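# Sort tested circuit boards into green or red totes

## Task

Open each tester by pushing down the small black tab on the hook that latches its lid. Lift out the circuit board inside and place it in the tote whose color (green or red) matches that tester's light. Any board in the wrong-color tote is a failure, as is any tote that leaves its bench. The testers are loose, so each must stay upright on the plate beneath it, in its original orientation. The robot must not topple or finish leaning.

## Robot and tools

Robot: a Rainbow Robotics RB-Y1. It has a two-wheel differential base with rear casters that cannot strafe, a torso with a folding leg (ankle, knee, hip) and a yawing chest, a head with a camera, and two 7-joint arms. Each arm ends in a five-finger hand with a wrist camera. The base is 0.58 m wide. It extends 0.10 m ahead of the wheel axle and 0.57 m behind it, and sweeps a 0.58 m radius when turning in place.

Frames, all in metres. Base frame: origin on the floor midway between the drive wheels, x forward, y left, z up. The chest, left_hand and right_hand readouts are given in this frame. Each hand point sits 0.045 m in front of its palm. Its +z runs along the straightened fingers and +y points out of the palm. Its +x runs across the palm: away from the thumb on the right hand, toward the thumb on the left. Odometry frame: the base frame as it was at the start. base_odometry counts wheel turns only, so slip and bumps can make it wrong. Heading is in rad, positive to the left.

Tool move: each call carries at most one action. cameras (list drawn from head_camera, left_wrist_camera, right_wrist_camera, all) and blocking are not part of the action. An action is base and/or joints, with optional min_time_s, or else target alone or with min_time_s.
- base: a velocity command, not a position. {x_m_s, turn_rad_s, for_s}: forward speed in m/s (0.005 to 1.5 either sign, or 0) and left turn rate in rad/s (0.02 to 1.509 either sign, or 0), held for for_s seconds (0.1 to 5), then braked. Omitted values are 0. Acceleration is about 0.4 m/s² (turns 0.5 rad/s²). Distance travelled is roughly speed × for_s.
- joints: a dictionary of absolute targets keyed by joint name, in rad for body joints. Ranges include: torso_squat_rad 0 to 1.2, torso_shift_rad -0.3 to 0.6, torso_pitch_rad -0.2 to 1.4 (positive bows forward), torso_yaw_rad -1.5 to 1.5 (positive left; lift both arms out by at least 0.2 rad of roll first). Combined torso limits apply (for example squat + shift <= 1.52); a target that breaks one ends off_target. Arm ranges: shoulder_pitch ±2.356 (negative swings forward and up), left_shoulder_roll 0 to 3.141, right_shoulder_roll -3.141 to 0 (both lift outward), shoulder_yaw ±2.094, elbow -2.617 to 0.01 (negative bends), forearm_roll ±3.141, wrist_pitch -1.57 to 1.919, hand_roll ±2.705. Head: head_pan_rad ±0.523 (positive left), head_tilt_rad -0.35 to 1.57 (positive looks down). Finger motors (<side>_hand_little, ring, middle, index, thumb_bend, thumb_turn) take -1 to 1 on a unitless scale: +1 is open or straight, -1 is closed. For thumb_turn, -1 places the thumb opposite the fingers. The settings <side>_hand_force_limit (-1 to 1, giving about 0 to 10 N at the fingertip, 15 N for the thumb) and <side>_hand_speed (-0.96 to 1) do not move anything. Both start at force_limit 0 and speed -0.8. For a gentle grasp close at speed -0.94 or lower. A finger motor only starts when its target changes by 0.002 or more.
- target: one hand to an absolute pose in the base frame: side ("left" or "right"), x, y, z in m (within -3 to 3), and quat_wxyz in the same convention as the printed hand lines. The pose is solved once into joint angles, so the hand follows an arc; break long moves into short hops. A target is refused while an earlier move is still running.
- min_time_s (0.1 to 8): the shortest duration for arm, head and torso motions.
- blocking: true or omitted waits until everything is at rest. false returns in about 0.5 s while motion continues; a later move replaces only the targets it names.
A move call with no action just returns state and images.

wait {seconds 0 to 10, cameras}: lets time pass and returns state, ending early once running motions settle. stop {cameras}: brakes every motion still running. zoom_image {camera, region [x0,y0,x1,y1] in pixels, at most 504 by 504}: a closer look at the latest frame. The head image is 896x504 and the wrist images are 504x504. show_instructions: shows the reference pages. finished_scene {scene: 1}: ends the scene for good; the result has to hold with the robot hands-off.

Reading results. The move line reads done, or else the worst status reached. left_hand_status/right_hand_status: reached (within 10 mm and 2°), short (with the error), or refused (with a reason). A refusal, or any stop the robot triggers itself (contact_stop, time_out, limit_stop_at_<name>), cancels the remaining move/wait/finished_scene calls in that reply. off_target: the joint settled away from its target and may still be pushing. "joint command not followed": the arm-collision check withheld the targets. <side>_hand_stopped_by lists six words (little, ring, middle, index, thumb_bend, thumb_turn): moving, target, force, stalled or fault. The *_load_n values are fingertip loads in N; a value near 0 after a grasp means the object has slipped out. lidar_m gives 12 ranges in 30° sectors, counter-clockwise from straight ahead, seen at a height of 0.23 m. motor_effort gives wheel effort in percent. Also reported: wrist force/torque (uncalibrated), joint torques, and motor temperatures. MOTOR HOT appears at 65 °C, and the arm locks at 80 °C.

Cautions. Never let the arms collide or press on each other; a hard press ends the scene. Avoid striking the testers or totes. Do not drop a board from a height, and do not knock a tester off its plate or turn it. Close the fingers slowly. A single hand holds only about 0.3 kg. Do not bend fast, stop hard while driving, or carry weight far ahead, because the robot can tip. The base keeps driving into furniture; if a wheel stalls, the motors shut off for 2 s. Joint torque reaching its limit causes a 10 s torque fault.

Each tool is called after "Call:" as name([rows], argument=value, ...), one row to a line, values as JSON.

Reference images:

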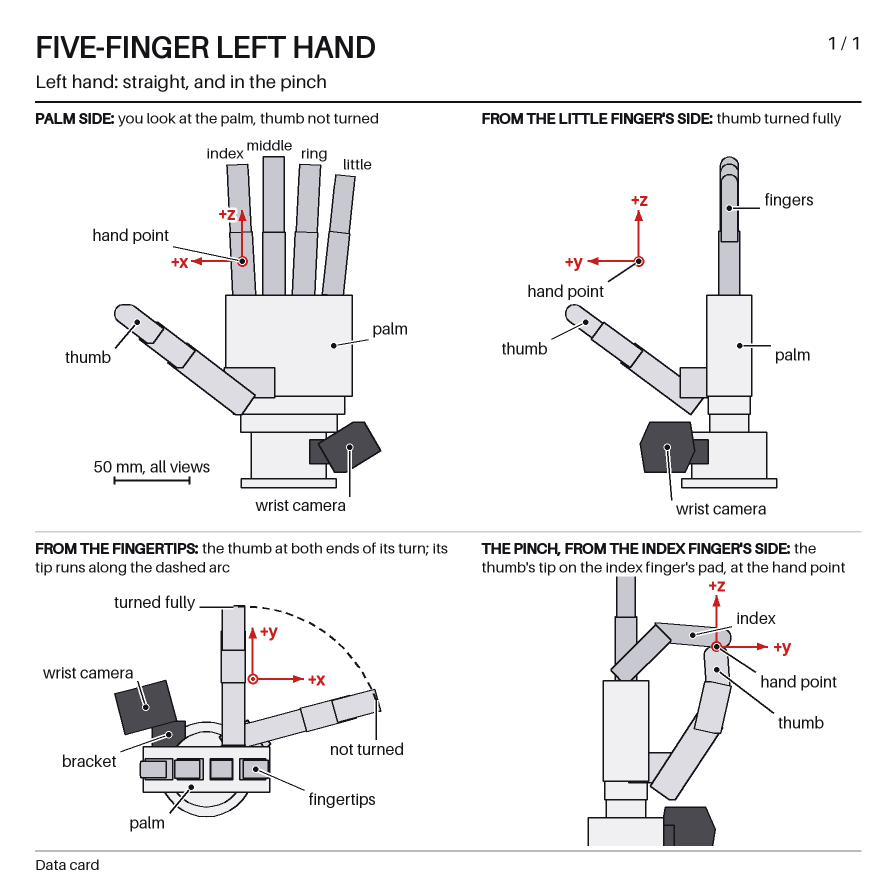

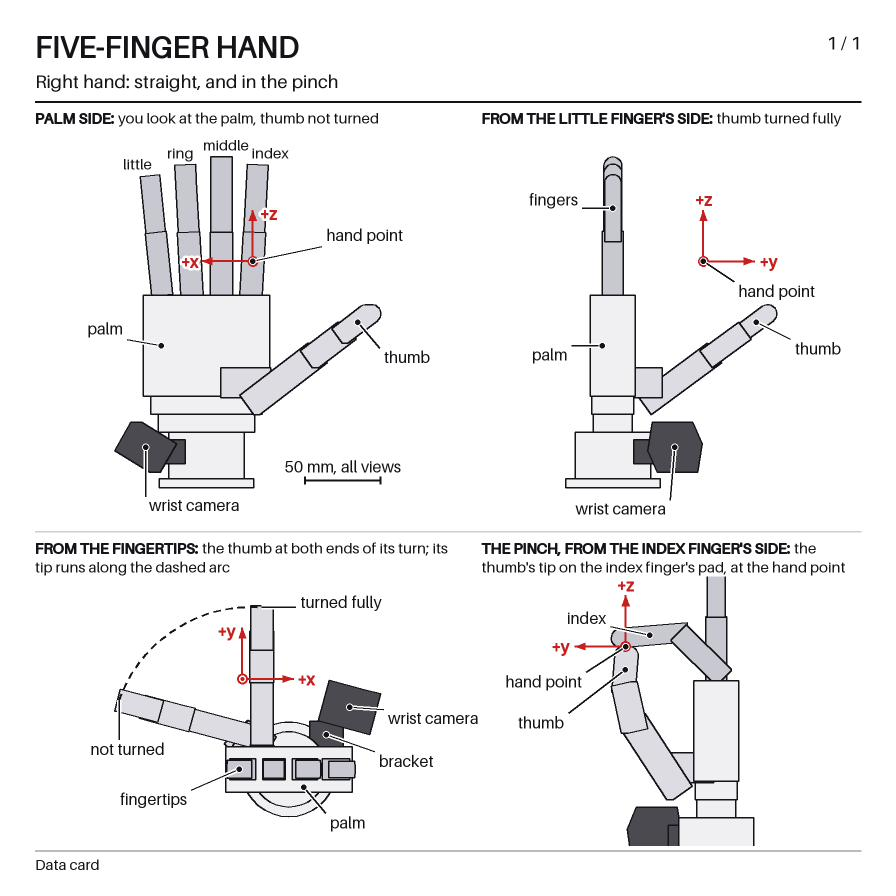

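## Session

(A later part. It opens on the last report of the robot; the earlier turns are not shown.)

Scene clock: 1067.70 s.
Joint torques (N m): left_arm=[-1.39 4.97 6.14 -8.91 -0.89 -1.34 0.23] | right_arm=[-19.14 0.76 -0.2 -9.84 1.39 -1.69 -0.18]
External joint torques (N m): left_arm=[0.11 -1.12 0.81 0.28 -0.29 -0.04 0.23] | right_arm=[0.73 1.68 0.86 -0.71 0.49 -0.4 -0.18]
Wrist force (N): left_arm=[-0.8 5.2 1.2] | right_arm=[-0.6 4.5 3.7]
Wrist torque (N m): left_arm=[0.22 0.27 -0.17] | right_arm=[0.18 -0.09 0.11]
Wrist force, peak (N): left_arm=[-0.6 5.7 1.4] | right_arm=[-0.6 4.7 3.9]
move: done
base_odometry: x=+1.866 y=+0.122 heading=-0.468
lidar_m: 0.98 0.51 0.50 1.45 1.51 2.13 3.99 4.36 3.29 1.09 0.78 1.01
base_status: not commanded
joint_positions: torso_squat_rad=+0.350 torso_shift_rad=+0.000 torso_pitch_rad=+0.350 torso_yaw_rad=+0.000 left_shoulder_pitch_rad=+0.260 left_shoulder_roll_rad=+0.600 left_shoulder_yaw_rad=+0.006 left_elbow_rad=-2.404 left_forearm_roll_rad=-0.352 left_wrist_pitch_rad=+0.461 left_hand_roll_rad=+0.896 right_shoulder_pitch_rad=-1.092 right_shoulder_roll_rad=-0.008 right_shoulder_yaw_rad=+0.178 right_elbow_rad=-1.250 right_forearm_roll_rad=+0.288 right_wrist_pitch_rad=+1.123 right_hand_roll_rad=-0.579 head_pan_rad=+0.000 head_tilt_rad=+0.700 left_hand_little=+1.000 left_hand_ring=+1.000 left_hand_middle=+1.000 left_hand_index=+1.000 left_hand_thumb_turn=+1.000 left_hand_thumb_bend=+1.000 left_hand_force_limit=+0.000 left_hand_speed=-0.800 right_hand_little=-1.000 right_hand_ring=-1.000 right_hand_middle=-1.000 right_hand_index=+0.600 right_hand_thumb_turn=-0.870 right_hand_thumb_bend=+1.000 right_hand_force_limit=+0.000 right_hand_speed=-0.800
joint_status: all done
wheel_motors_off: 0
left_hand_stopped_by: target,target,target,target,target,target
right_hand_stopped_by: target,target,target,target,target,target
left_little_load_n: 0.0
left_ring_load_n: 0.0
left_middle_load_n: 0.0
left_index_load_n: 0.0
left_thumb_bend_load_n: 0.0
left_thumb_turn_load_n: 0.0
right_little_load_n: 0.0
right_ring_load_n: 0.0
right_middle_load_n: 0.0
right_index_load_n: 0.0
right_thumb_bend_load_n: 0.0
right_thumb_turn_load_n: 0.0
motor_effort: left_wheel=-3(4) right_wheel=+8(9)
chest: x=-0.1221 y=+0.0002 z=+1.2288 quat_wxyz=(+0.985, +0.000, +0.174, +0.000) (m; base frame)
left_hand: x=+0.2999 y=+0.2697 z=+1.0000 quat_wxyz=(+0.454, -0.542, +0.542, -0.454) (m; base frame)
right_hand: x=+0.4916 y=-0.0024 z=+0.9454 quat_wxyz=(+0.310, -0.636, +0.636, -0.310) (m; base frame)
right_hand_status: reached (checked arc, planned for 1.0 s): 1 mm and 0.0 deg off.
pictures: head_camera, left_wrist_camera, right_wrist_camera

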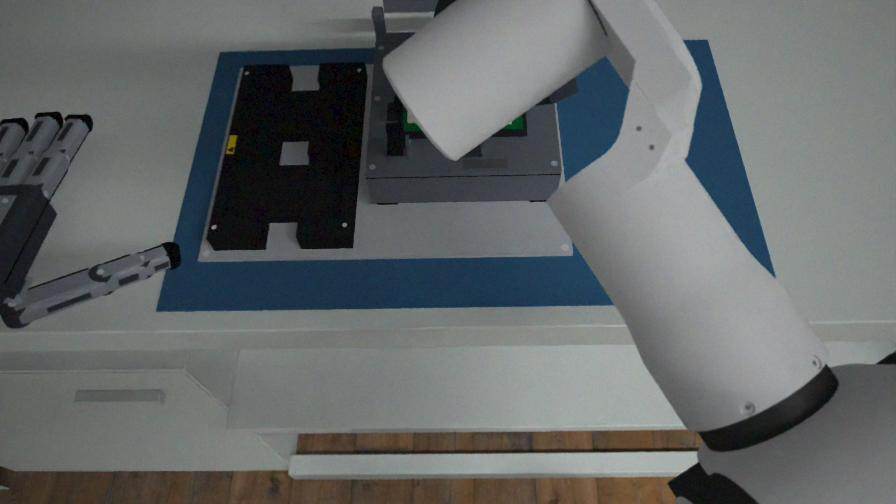

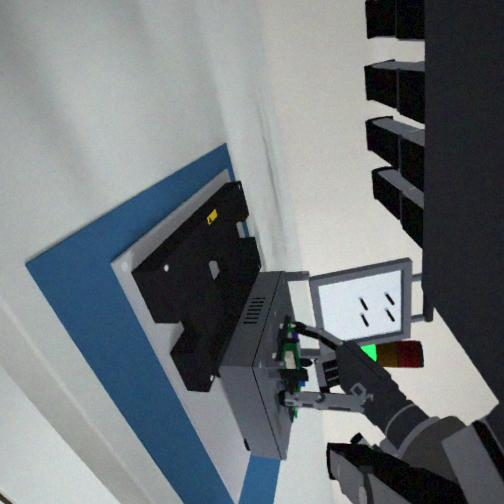

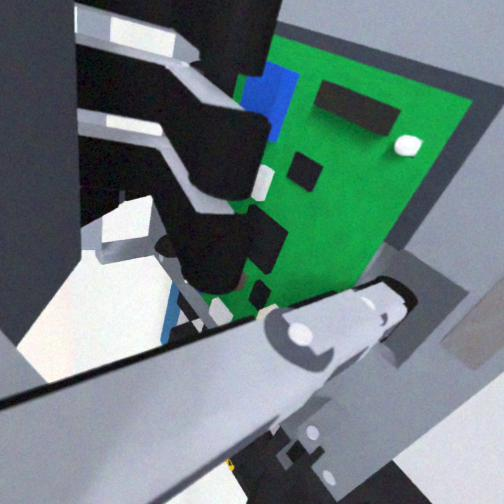

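Call:
move(target={"side": "right", "x": 0.4975, "y": -0.002, "z": 0.943, "quat_wxyz": [0.31, -0.6355, 0.6355, -0.31]}, min_time_s=1)

Call:
move(joints={"right_hand_speed": -0.94, "right_hand_force_limit": -0.5, "right_hand_index": 0.35}, cameras=["all"])

Call:
zoom_image(camera="left_wrist_camera", region=[230, 250, 430, 470])

Call:
zoom_image(camera="right_wrist_camera", region=[220, 130, 504, 430])

Scene clock: 1097.33 s.
Joint torques (N m): left_arm=[-1.02 4.92 5.56 -9.07 -0.86 -1.47 0.08] | right_arm=[-25.07 -4.16 -4.36 -11.08 1.81 -3.86 -0.5]
External joint torques (N m): left_arm=[0.47 -1.17 0.23 0.12 -0.27 -0.17 0.08] | right_arm=[-4.95 -3.04 -3.31 -1.92 0.91 -2.57 -0.5]
Wrist force (N): left_arm=[-0.2 5.2 1.1] | right_arm=[1.8 12.3 -10.6]
Wrist torque (N m): left_arm=[0.20 0.15 -0.15] | right_arm=[0.00 -0.10 0.09]
Wrist force, peak (N): left_arm=[0.5 5.6 1.2] | right_arm=[1.8 12.1 -11.2]
move: done
base_odometry: x=+1.866 y=+0.122 heading=-0.468
lidar_m: 0.98 0.51 0.48 1.44 1.51 2.13 4.00 4.36 3.28 1.10 0.79 1.02
base_status: not commanded
joint_positions: torso_squat_rad=+0.350 torso_shift_rad=+0.000 torso_pitch_rad=+0.350 torso_yaw_rad=+0.000 left_shoulder_pitch_rad=+0.260 left_shoulder_roll_rad=+0.600 left_shoulder_yaw_rad=+0.006 left_elbow_rad=-2.404 left_forearm_roll_rad=-0.352 left_wrist_pitch_rad=+0.461 left_hand_roll_rad=+0.896 right_shoulder_pitch_rad=-1.109 right_shoulder_roll_rad=-0.010 right_shoulder_yaw_rad=+0.173 right_elbow_rad=-1.208 right_forearm_roll_rad=+0.285 right_wrist_pitch_rad=+1.099 right_hand_roll_rad=-0.585 head_pan_rad=+0.000 head_tilt_rad=+0.700 left_hand_little=+1.000 left_hand_ring=+1.000 left_hand_middle=+1.000 left_hand_index=+1.000 left_hand_thumb_turn=+1.000 left_hand_thumb_bend=+1.000 left_hand_force_limit=+0.000 left_hand_speed=-0.800 right_hand_little=-1.000 right_hand_ring=-1.000 right_hand_middle=-1.000 right_hand_index=+0.600 right_hand_thumb_turn=-0.870 right_hand_thumb_bend=+1.001 right_hand_force_limit=+0.000 right_hand_speed=-0.800
joint_status: all done
wheel_motors_off: 0
left_hand_stopped_by: target,target,target,target,target,target
right_hand_stopped_by: target,target,target,target,target,target
left_little_load_n: 0.0
left_ring_load_n: 0.0
left_middle_load_n: 0.0
left_index_load_n: 0.0
left_thumb_bend_load_n: 0.0
left_thumb_turn_load_n: 0.0
right_little_load_n: 0.0
right_ring_load_n: 0.0
right_middle_load_n: 0.0
right_index_load_n: 0.0
right_thumb_bend_load_n: 2.5
right_thumb_turn_load_n: -2.5
motor_effort: left_wheel=-4(4) right_wheel=+7(8)
chest: x=-0.1221 y=+0.0002 z=+1.2288 quat_wxyz=(+0.985, +0.000, +0.174, +0.000) (m; base frame)
left_hand: x=+0.2999 y=+0.2697 z=+1.0000 quat_wxyz=(+0.454, -0.542, +0.542, -0.454) (m; base frame)
right_hand: x=+0.4962 y=-0.0019 z=+0.9422 quat_wxyz=(+0.310, -0.636, +0.636, -0.309) (m; base frame)
right_hand_status: reached (checked arc, planned for 1.0 s): 2 mm and 0.1 deg off.
pictures: none

Scene clock: 1098.50 s.
Joint torques (N m): left_arm=[-1.08 4.76 5.79 -9.06 -1.06 -1.29 -0.05] | right_arm=[-25.17 -3.82 -4.56 -11.18 1.78 -3.85 -0.37]
External joint torques (N m): left_arm=[0.42 -1.33 0.46 0.14 -0.47 0.01 -0.05] | right_arm=[-5.05 -2.7 -3.51 -2.02 0.88 -2.57 -0.38]
Wrist force (N): left_arm=[-0.1 5.2 1.2] | right_arm=[1.7 11.9 -11.1]
Wrist torque (N m): left_arm=[0.20 0.14 -0.14] | right_arm=[0.42 -0.08 0.10]
Wrist force, peak (N): left_arm=[-0.6 5.6 1.6] | right_arm=[1.9 12.1 -11.0]
move: off_target
base_odometry: x=+1.866 y=+0.122 heading=-0.468
lidar_m: 0.98 0.52 0.49 1.45 1.53 2.13 3.99 4.34 3.28 1.09 0.79 1.02
base_status: not commanded
joint_positions: torso_squat_rad=+0.350 torso_shift_rad=+0.000 torso_pitch_rad=+0.350 torso_yaw_rad=+0.000 left_shoulder_pitch_rad=+0.260 left_shoulder_roll_rad=+0.600 left_shoulder_yaw_rad=+0.006 left_elbow_rad=-2.404 left_forearm_roll_rad=-0.352 left_wrist_pitch_rad=+0.461 left_hand_roll_rad=+0.896 right_shoulder_pitch_rad=-1.109 right_shoulder_roll_rad=-0.010 right_shoulder_yaw_rad=+0.173 right_elbow_rad=-1.208 right_forearm_roll_rad=+0.285 right_wrist_pitch_rad=+1.099 right_hand_roll_rad=-0.585 head_pan_rad=+0.000 head_tilt_rad=+0.700 left_hand_little=+1.000 left_hand_ring=+1.000 left_hand_middle=+1.000 left_hand_index=+1.000 left_hand_thumb_turn=+1.000 left_hand_thumb_bend=+1.000 left_hand_force_limit=+0.000 left_hand_speed=-0.800 right_hand_little=-1.000 right_hand_ring=-1.000 right_hand_middle=-1.000 right_hand_index=+0.539 right_hand_thumb_turn=-0.870 right_hand_thumb_bend=+1.001 right_hand_force_limit=-0.500 right_hand_speed=-0.940
joint_status: right_hand_index off_target (ended at +0.539, target +0.350); the others done
wheel_motors_off: 0
left_hand_stopped_by: target,target,target,target,target,target
right_hand_stopped_by: target,target,target,force,target,target
left_little_load_n: -0.5
left_ring_load_n: 0.0
left_middle_load_n: 0.0
left_index_load_n: 0.0
left_thumb_bend_load_n: 0.0
left_thumb_turn_load_n: -0.5
right_little_load_n: 0.0
right_ring_load_n: 0.0
right_middle_load_n: 0.0
right_index_load_n: 3.0
right_thumb_bend_load_n: 2.5
right_thumb_turn_load_n: -3.0
motor_effort: left_wheel=-4(5) right_wheel=+8(8)
chest: x=-0.1221 y=+0.0002 z=+1.2288 quat_wxyz=(+0.985, +0.000, +0.174, +0.000) (m; base frame)
left_hand: x=+0.2999 y=+0.2697 z=+1.0000 quat_wxyz=(+0.454, -0.542, +0.542, -0.454) (m; base frame)
right_hand: x=+0.4962 y=-0.0019 z=+0.9422 quat_wxyz=(+0.310, -0.636, +0.636, -0.309) (m; base frame)
pictures: head_camera, left_wrist_camera, right_wrist_camera

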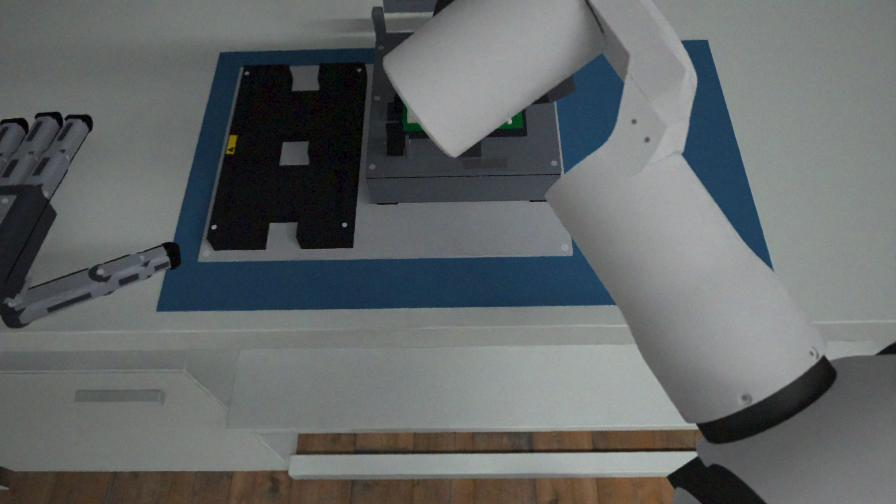

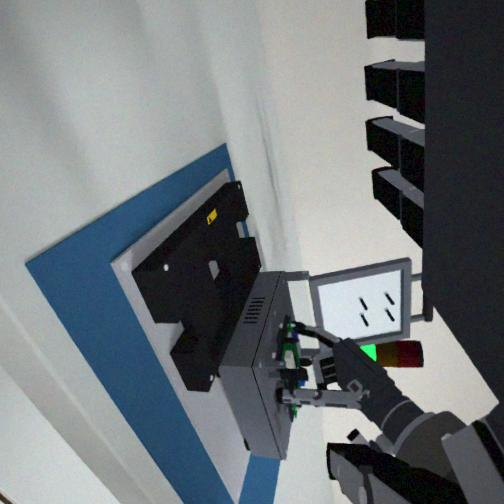

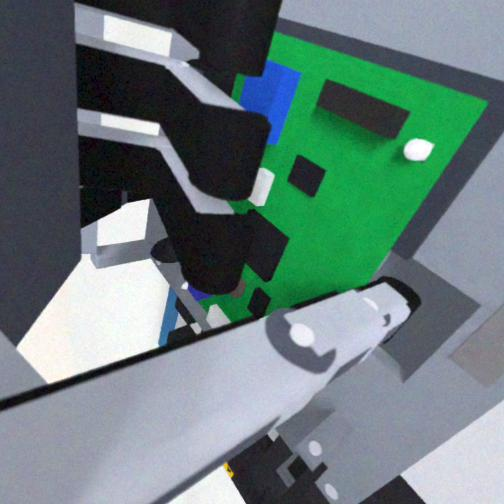

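Scaled by 2.291.

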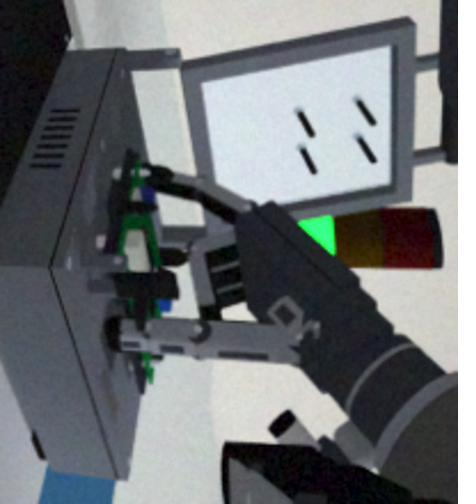

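Scaled by 1.680.

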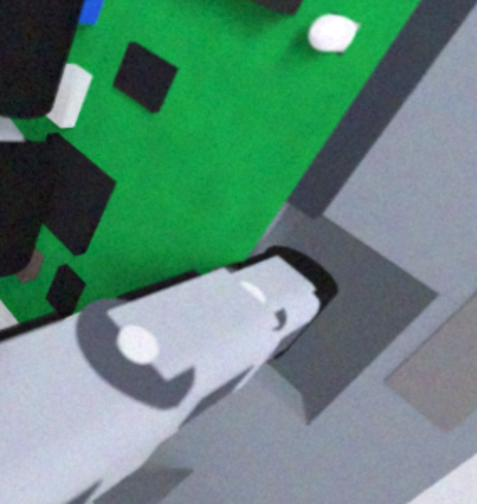

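Call:
move(target={"side": "right", "x": 0.4945, "y": -0.002, "z": 0.943, "quat_wxyz": [0.31, -0.6355, 0.6355, -0.31]}, min_time_s=1)

Call:
move(joints={"right_hand_force_limit": 0.0, "right_hand_index": 0.3}, cameras=["left_wrist_camera", "right_wrist_camera"])

Call:
zoom_image(camera="left_wrist_camera", region=[230, 250, 430, 470])

Scene clock: 1106.90 s.
Joint torques (N m): left_arm=[-0.99 5.41 5.48 -9.3 -0.91 -1.27 0.06] | right_arm=[-20.26 0.14 -0.09 -11.59 1.55 -1.58 0.54]
External joint torques (N m): left_arm=[0.51 -0.68 0.15 -0.1 -0.32 0.02 0.05] | right_arm=[-0.24 1.17 0.96 -2.43 0.64 -0.29 0.54]
Wrist force (N): left_arm=[-0.3 4.8 1.5] | right_arm=[-0.2 6.5 2.6]
Wrist torque (N m): left_arm=[0.16 0.19 -0.13] | right_arm=[0.25 -0.09 0.25]
Wrist force, peak (N): left_arm=[-0.7 5.6 1.7] | right_arm=[2.0 11.7 -11.6]
move: done
base_odometry: x=+1.866 y=+0.122 heading=-0.468
lidar_m: 0.98 0.51 0.50 1.45 1.51 2.12 4.00 4.35 3.28 1.10 0.79 1.02
base_status: not commanded
joint_positions: torso_squat_rad=+0.350 torso_shift_rad=+0.000 torso_pitch_rad=+0.350 torso_yaw_rad=+0.000 left_shoulder_pitch_rad=+0.260 left_shoulder_roll_rad=+0.600 left_shoulder_yaw_rad=+0.006 left_elbow_rad=-2.404 left_forearm_roll_rad=-0.352 left_wrist_pitch_rad=+0.461 left_hand_roll_rad=+0.896 right_shoulder_pitch_rad=-1.102 right_shoulder_roll_rad=-0.009 right_shoulder_yaw_rad=+0.175 right_elbow_rad=-1.223 right_forearm_roll_rad=+0.288 right_wrist_pitch_rad=+1.106 right_hand_roll_rad=-0.585 head_pan_rad=+0.000 head_tilt_rad=+0.700 left_hand_little=+1.000 left_hand_ring=+1.000 left_hand_middle=+1.000 left_hand_index=+1.000 left_hand_thumb_turn=+1.000 left_hand_thumb_bend=+1.000 left_hand_force_limit=+0.000 left_hand_speed=-0.800 right_hand_little=-1.000 right_hand_ring=-1.000 right_hand_middle=-1.000 right_hand_index=+0.539 right_hand_thumb_turn=-0.870 right_hand_thumb_bend=+1.000 right_hand_force_limit=-0.500 right_hand_speed=-0.940
joint_status: all done
wheel_motors_off: 0
left_hand_stopped_by: target,target,target,target,target,target
right_hand_stopped_by: target,target,target,force,target,target
left_little_load_n: 0.0
left_ring_load_n: 0.0
left_middle_load_n: 0.0
left_index_load_n: 0.0
left_thumb_bend_load_n: 0.0
left_thumb_turn_load_n: 0.0
right_little_load_n: 0.0
right_ring_load_n: 0.0
right_middle_load_n: 0.0
right_index_load_n: 0.0
right_thumb_bend_load_n: 0.5
right_thumb_turn_load_n: -0.5
motor_effort: left_wheel=-4(4) right_wheel=+8(8)
chest: x=-0.1221 y=+0.0002 z=+1.2288 quat_wxyz=(+0.985, +0.000, +0.174, +0.000) (m; base frame)
left_hand: x=+0.2999 y=+0.2697 z=+0.9999 quat_wxyz=(+0.454, -0.542, +0.542, -0.454) (m; base frame)
right_hand: x=+0.4945 y=-0.0023 z=+0.9428 quat_wxyz=(+0.310, -0.635, +0.636, -0.310) (m; base frame)
right_hand_status: reached (checked arc, planned for 1.0 s): 0 mm and 0.0 deg off.
pictures: none

Scene clock: 1107.77 s.
Joint torques (N m): left_arm=[-0.92 5.17 5.73 -9.41 -0.96 -1.43 0.19] | right_arm=[-20.14 0.14 -0.61 -8.97 0.99 -1.23 0.51]
External joint torques (N m): left_arm=[0.57 -0.92 0.4 -0.22 -0.36 -0.13 0.19] | right_arm=[-0.13 1.17 0.44 0.19 0.09 0.06 0.5]
Wrist force (N): left_arm=[-0.8 4.8 1.2] | right_arm=[0.7 2.6 -2.8]
Wrist torque (N m): left_arm=[0.16 0.27 -0.14] | right_arm=[0.60 -0.10 0.23]
Wrist force, peak (N): left_arm=[-0.6 5.5 1.5] | right_arm=[-0.1 6.4 2.5]
move: off_target
base_odometry: x=+1.866 y=+0.122 heading=-0.468
lidar_m: 0.97 0.50 0.50 1.45 1.52 2.13 3.99 4.35 3.27 1.10 0.77 1.01
base_status: not commanded
joint_positions: torso_squat_rad=+0.350 torso_shift_rad=+0.000 torso_pitch_rad=+0.350 torso_yaw_rad=+0.000 left_shoulder_pitch_rad=+0.260 left_shoulder_roll_rad=+0.600 left_shoulder_yaw_rad=+0.006 left_elbow_rad=-2.404 left_forearm_roll_rad=-0.352 left_wrist_pitch_rad=+0.461 left_hand_roll_rad=+0.896 right_shoulder_pitch_rad=-1.102 right_shoulder_roll_rad=-0.009 right_shoulder_yaw_rad=+0.175 right_elbow_rad=-1.223 right_forearm_roll_rad=+0.288 right_wrist_pitch_rad=+1.106 right_hand_roll_rad=-0.585 head_pan_rad=+0.000 head_tilt_rad=+0.700 left_hand_little=+1.000 left_hand_ring=+1.000 left_hand_middle=+1.000 left_hand_index=+1.000 left_hand_thumb_turn=+1.000 left_hand_thumb_bend=+1.000 left_hand_force_limit=+0.000 left_hand_speed=-0.800 right_hand_little=-1.000 right_hand_ring=-1.000 right_hand_middle=-1.000 right_hand_index=+0.457 right_hand_thumb_turn=-0.870 right_hand_thumb_bend=+1.000 right_hand_force_limit=+0.000 right_hand_speed=-0.940
joint_status: right_hand_index off_target (ended at +0.457, target +0.300); the others done
wheel_motors_off: 0
left_hand_stopped_by: target,target,target,target,target,target
right_hand_stopped_by: target,target,target,force,target,target
left_little_load_n: 0.0
left_ring_load_n: 0.0
left_middle_load_n: 0.0
left_index_load_n: 0.0
left_thumb_bend_load_n: 0.0
left_thumb_turn_load_n: 0.0
right_little_load_n: 0.0
right_ring_load_n: 0.0
right_middle_load_n: 0.0
right_index_load_n: 4.5
right_thumb_bend_load_n: 0.5
right_thumb_turn_load_n: -1.5
motor_effort: left_wheel=-4(4) right_wheel=+8(9)
chest: x=-0.1221 y=+0.0002 z=+1.2288 quat_wxyz=(+0.985, +0.000, +0.174, +0.000) (m; base frame)
left_hand: x=+0.2999 y=+0.2697 z=+0.9999 quat_wxyz=(+0.454, -0.542, +0.542, -0.454) (m; base frame)
right_hand: x=+0.4946 y=-0.0022 z=+0.9431 quat_wxyz=(+0.310, -0.635, +0.636, -0.310) (m; base frame)
pictures: left_wrist_camera, right_wrist_camera

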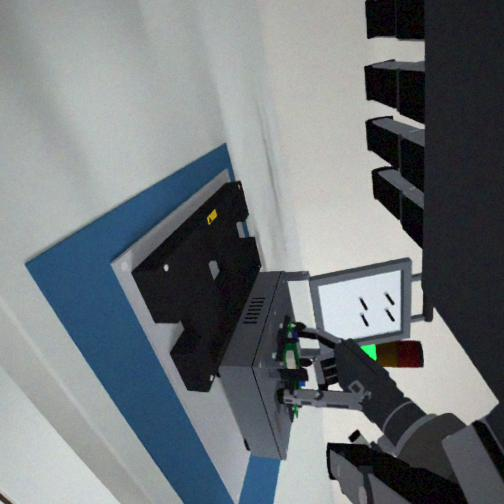

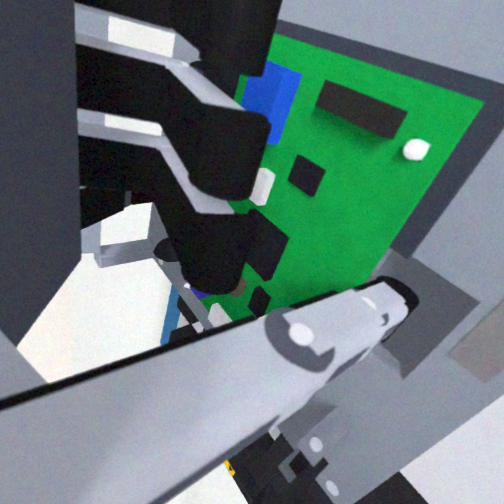

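Scaled by 2.291.

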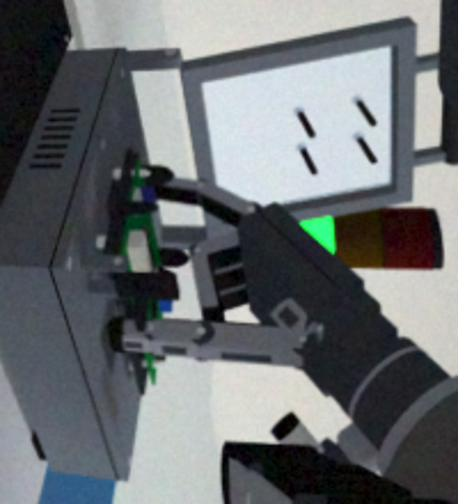

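Call:
move(target={"side": "right", "x": 0.4945, "y": -0.002, "z": 0.953, "quat_wxyz": [0.31, -0.6355, 0.6355, -0.31]}, min_time_s=1.5, cameras=["left_wrist_camera", "right_wrist_camera"])

Call:
zoom_image(camera="left_wrist_camera", region=[230, 250, 430, 470])

Scene clock: 1117.73 s.
Joint torques (N m): left_arm=[-1.6 5.33 5.51 -9.17 -1.04 -1.24 0.16] | right_arm=[-22.72 -2.3 -3.35 -10.97 0.68 -0.93 0.69]
External joint torques (N m): left_arm=[-0.11 -0.76 0.18 0.02 -0.45 0.06 0.16] | right_arm=[-2.63 -1.19 -2.28 -1.86 -0.22 0.37 0.68]
Wrist force (N): left_arm=[-0.7 5.4 1.3] | right_arm=[-0.6 4.7 3.6]
Wrist torque (N m): left_arm=[0.25 0.24 -0.17] | right_arm=[0.18 -0.10 0.30]
Wrist force, peak (N): left_arm=[-0.2 5.6 1.6] | right_arm=[-0.6 5.2 3.5]
move: done
base_odometry: x=+1.866 y=+0.122 heading=-0.468
lidar_m: 0.98 0.51 0.49 1.44 1.52 2.12 4.00 4.37 3.28 1.09 0.77 1.02
base_status: not commanded
joint_positions: torso_squat_rad=+0.350 torso_shift_rad=+0.000 torso_pitch_rad=+0.350 torso_yaw_rad=+0.000 left_shoulder_pitch_rad=+0.260 left_shoulder_roll_rad=+0.600 left_shoulder_yaw_rad=+0.006 left_elbow_rad=-2.404 left_forearm_roll_rad=-0.352 left_wrist_pitch_rad=+0.461 left_hand_roll_rad=+0.896 right_shoulder_pitch_rad=-1.112 right_shoulder_roll_rad=-0.010 right_shoulder_yaw_rad=+0.171 right_elbow_rad=-1.243 right_forearm_roll_rad=+0.280 right_wrist_pitch_rad=+1.134 right_hand_roll_rad=-0.572 head_pan_rad=+0.000 head_tilt_rad=+0.700 left_hand_little=+1.000 left_hand_ring=+1.000 left_hand_middle=+1.000 left_hand_index=+1.000 left_hand_thumb_turn=+1.000 left_hand_thumb_bend=+1.000 left_hand_force_limit=+0.000 left_hand_speed=-0.800 right_hand_little=-1.000 right_hand_ring=-1.000 right_hand_middle=-1.000 right_hand_index=+0.456 right_hand_thumb_turn=-0.870 right_hand_thumb_bend=+1.000 right_hand_force_limit=+0.000 right_hand_speed=-0.940
joint_status: all done
wheel_motors_off: 0
left_hand_stopped_by: target,target,target,target,target,target
right_hand_stopped_by: target,target,target,force,target,target
left_little_load_n: 0.0
left_ring_load_n: -0.5
left_middle_load_n: 0.0
left_index_load_n: 0.0
left_thumb_bend_load_n: 0.0
left_thumb_turn_load_n: -0.5
right_little_load_n: 0.0
right_ring_load_n: 0.0
right_middle_load_n: 0.0
right_index_load_n: 0.0
right_thumb_bend_load_n: 0.0
right_thumb_turn_load_n: 0.5
motor_effort: left_wheel=-4(4) right_wheel=+8(9)
chest: x=-0.1221 y=+0.0002 z=+1.2288 quat_wxyz=(+0.985, +0.000, +0.174, +0.000) (m; base frame)
left_hand: x=+0.2999 y=+0.2697 z=+0.9999 quat_wxyz=(+0.454, -0.542, +0.542, -0.454) (m; base frame)
right_hand: x=+0.4945 y=-0.0017 z=+0.9521 quat_wxyz=(+0.310, -0.636, +0.636, -0.310) (m; base frame)
right_hand_status: reached (checked arc, planned for 1.5 s): 1 mm and 0.0 deg off.
pictures: left_wrist_camera, right_wrist_camera

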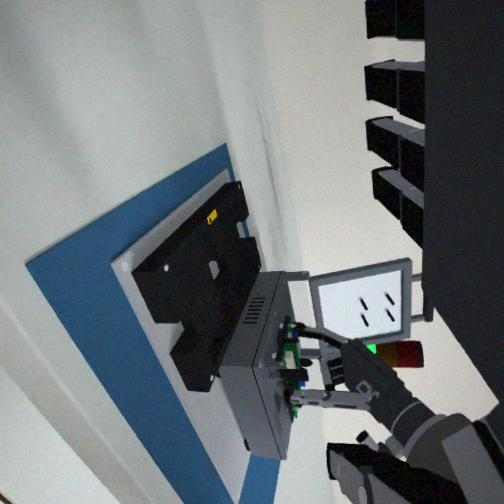

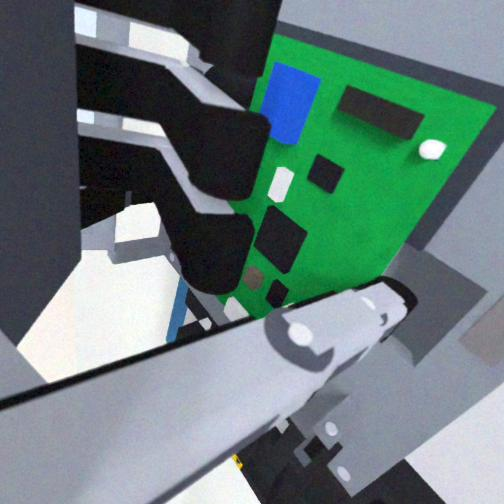

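Scaled by 2.291.

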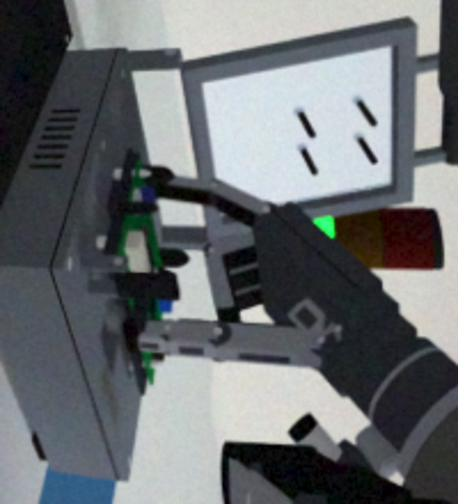

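Call:
move(target={"side": "right", "x": 0.47, "y": -0.01, "z": 1.02, "quat_wxyz": [0.31, -0.6355, 0.6355, -0.31]}, min_time_s=1.5)

Call:
move(target={"side": "right", "x": 0.36, "y": -0.22, "z": 1.1, "quat_wxyz": [0.43, -0.561, 0.561, -0.43]}, min_time_s=2, cameras=["all"])

Call:
zoom_image(camera="head_camera", region=[390, 40, 540, 170])

Call:
zoom_image(camera="right_wrist_camera", region=[200, 180, 400, 380])

Call:
zoom_image(camera="left_wrist_camera", region=[230, 260, 350, 450])

Scene clock: 1160.07 s.
Joint torques (N m): left_arm=[-0.43 5.56 6.12 -9.11 -1.03 -1.33 0.02] | right_arm=[-21.81 -2.29 -3.21 -10.06 0.7 -1.1 0.59]
External joint torques (N m): left_arm=[1.06 -0.53 0.79 0.08 -0.44 -0.03 0.02] | right_arm=[-2.39 -1.15 -2.06 -1.67 -0.12 0.27 0.58]
Wrist force (N): left_arm=[-0.5 5.4 1.1] | right_arm=[-0.5 4.4 3.9]
Wrist torque (N m): left_arm=[0.29 0.21 -0.17] | right_arm=[0.15 -0.13 0.32]
Wrist force, peak (N): left_arm=[-0.5 5.7 1.5] | right_arm=[-0.7 5.0 3.8]
move: done
base_odometry: x=+1.866 y=+0.122 heading=-0.468
lidar_m: 0.98 0.50 0.49 1.45 1.52 2.14 3.99 4.35 3.27 1.10 0.78 1.01
base_status: not commanded
joint_positions: torso_squat_rad=+0.350 torso_shift_rad=+0.000 torso_pitch_rad=+0.350 torso_yaw_rad=+0.000 left_shoulder_pitch_rad=+0.260 left_shoulder_roll_rad=+0.600 left_shoulder_yaw_rad=+0.006 left_elbow_rad=-2.404 left_forearm_roll_rad=-0.352 left_wrist_pitch_rad=+0.461 left_hand_roll_rad=+0.896 right_shoulder_pitch_rad=-1.116 right_shoulder_roll_rad=-0.017 right_shoulder_yaw_rad=+0.151 right_elbow_rad=-1.519 right_forearm_roll_rad=+0.248 right_wrist_pitch_rad=+1.398 right_hand_roll_rad=-0.476 head_pan_rad=+0.000 head_tilt_rad=+0.700 left_hand_little=+1.000 left_hand_ring=+1.000 left_hand_middle=+1.000 left_hand_index=+1.000 left_hand_thumb_turn=+1.000 left_hand_thumb_bend=+1.000 left_hand_force_limit=+0.000 left_hand_speed=-0.800 right_hand_little=-1.000 right_hand_ring=-1.000 right_hand_middle=-1.000 right_hand_index=+0.456 right_hand_thumb_turn=-0.870 right_hand_thumb_bend=+1.000 right_hand_force_limit=+0.000 right_hand_speed=-0.940
joint_status: all done
wheel_motors_off: 0
left_hand_stopped_by: target,target,target,target,target,target
right_hand_stopped_by: target,target,target,force,target,target
left_little_load_n: 0.0
left_ring_load_n: 0.5
left_middle_load_n: 0.0
left_index_load_n: 0.0
left_thumb_bend_load_n: 0.0
left_thumb_turn_load_n: 0.0
right_little_load_n: 0.0
right_ring_load_n: 0.0
right_middle_load_n: 0.0
right_index_load_n: 0.0
right_thumb_bend_load_n: 0.0
right_thumb_turn_load_n: 0.0
motor_effort: left_wheel=-4(4) right_wheel=+8(9)
chest: x=-0.1221 y=+0.0002 z=+1.2288 quat_wxyz=(+0.985, +0.000, +0.174, +0.000) (m; base frame)
left_hand: x=+0.2999 y=+0.2697 z=+0.9999 quat_wxyz=(+0.454, -0.542, +0.542, -0.454) (m; base frame)
right_hand: x=+0.4699 y=-0.0098 z=+1.0195 quat_wxyz=(+0.310, -0.636, +0.636, -0.310) (m; base frame)
right_hand_status: reached (checked arc, planned for 1.5 s): 1 mm and 0.1 deg off.
pictures: none

Scene clock: 1162.40 s.
Joint torques (N m): left_arm=[-1.3 5.47 5.36 -9.45 -1.05 -1.4 0] | right_arm=[-7.05 -6.81 -5.98 -8.06 0.7 -2.04 0.64]
External joint torques (N m): left_arm=[0.19 -0.62 0.02 -0.26 -0.46 -0.11 0] | right_arm=[0.88 -0.72 -2.27 -1.34 -0.06 -0.29 0.63]
Wrist force (N): left_arm=[-0.7 4.9 1.0] | right_arm=[-0.5 5.2 2.0]
Wrist torque (N m): left_arm=[0.19 0.24 -0.14] | right_arm=[0.34 -0.07 0.31]
Wrist force, peak (N): left_arm=[-0.3 5.5 1.5] | right_arm=[-0.3 4.8 4.1]
move: done
base_odometry: x=+1.866 y=+0.122 heading=-0.468
lidar_m: 0.98 0.51 0.49 1.44 1.52 2.13 3.99 4.35 3.28 1.10 0.78 1.02
base_status: not commanded
joint_positions: torso_squat_rad=+0.350 torso_shift_rad=+0.000 torso_pitch_rad=+0.350 torso_yaw_rad=+0.000 left_shoulder_pitch_rad=+0.260 left_shoulder_roll_rad=+0.600 left_shoulder_yaw_rad=+0.006 left_elbow_rad=-2.404 left_forearm_roll_rad=-0.352 left_wrist_pitch_rad=+0.461 left_hand_roll_rad=+0.896 right_shoulder_pitch_rad=-0.335 right_shoulder_roll_rad=-0.447 right_shoulder_yaw_rad=-0.100 right_elbow_rad=-2.539 right_forearm_roll_rad=-0.095 right_wrist_pitch_rad=+1.227 right_hand_roll_rad=-0.385 head_pan_rad=+0.000 head_tilt_rad=+0.700 left_hand_little=+1.000 left_hand_ring=+1.000 left_hand_middle=+1.000 left_hand_index=+1.000 left_hand_thumb_turn=+1.000 left_hand_thumb_bend=+1.000 left_hand_force_limit=+0.000 left_hand_speed=-0.800 right_hand_little=-1.000 right_hand_ring=-1.000 right_hand_middle=-1.000 right_hand_index=+0.456 right_hand_thumb_turn=-0.870 right_hand_thumb_bend=+1.000 right_hand_force_limit=+0.000 right_hand_speed=-0.940
joint_status: all done
wheel_motors_off: 0
left_hand_stopped_by: target,target,target,target,target,target
right_hand_stopped_by: target,target,target,force,target,target
left_little_load_n: 0.0
left_ring_load_n: 0.0
left_middle_load_n: 0.0
left_index_load_n: 0.0
left_thumb_bend_load_n: 0.0
left_thumb_turn_load_n: -0.5
right_little_load_n: 0.0
right_ring_load_n: 0.0
right_middle_load_n: 0.0
right_index_load_n: 0.0
right_thumb_bend_load_n: 0.0
right_thumb_turn_load_n: 0.0
motor_effort: left_wheel=-3(4) right_wheel=+7(8)
chest: x=-0.1221 y=+0.0002 z=+1.2287 quat_wxyz=(+0.985, +0.000, +0.174, +0.000) (m; base frame)
left_hand: x=+0.2999 y=+0.2698 z=+0.9999 quat_wxyz=(+0.454, -0.542, +0.542, -0.454) (m; base frame)
right_hand: x=+0.3599 y=-0.2198 z=+1.1003 quat_wxyz=(+0.429, -0.560, +0.562, -0.431) (m; base frame)
right_hand_status: reached (checked arc, planned for 2.0 s): 0 mm and 0.2 deg off.
pictures: head_camera, left_wrist_camera, right_wrist_camera

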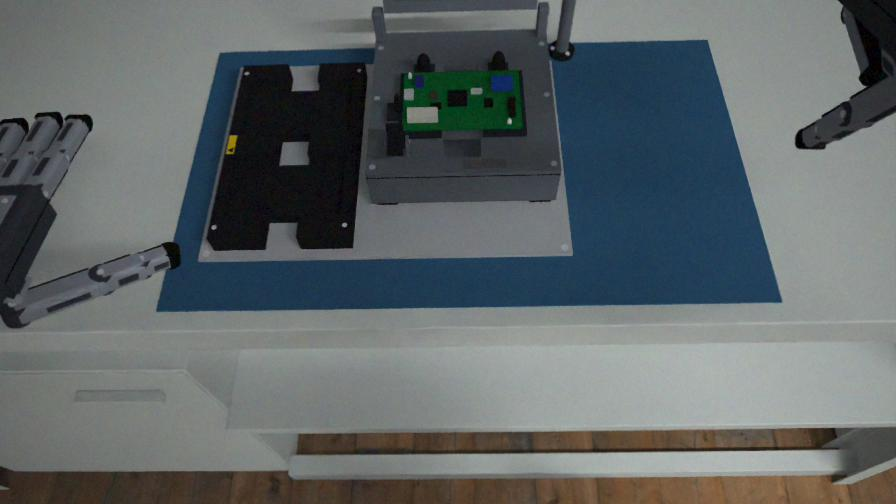

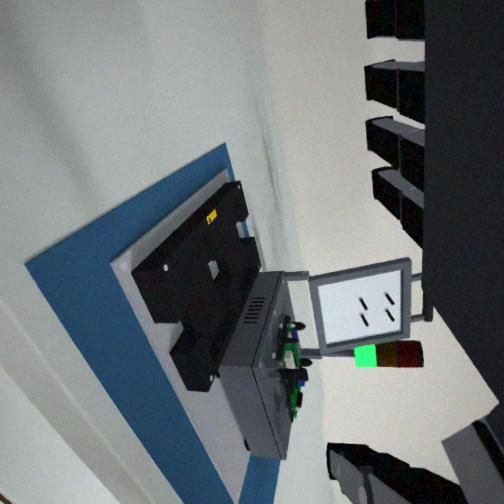

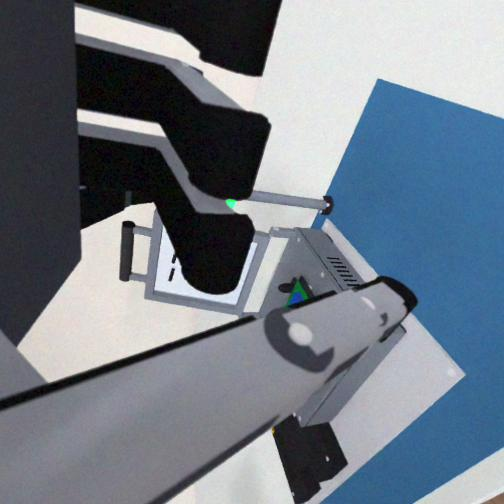

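Scaled by 3.360.

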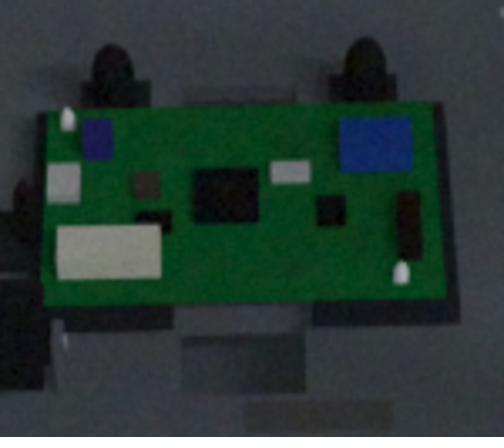

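Scaled by 2.520.

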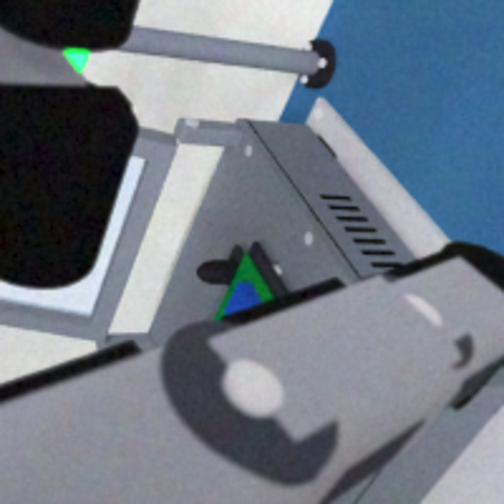

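Scaled by 2.653.

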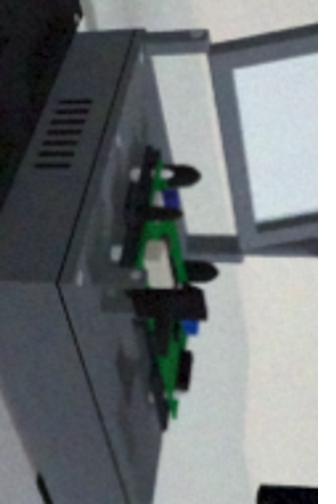

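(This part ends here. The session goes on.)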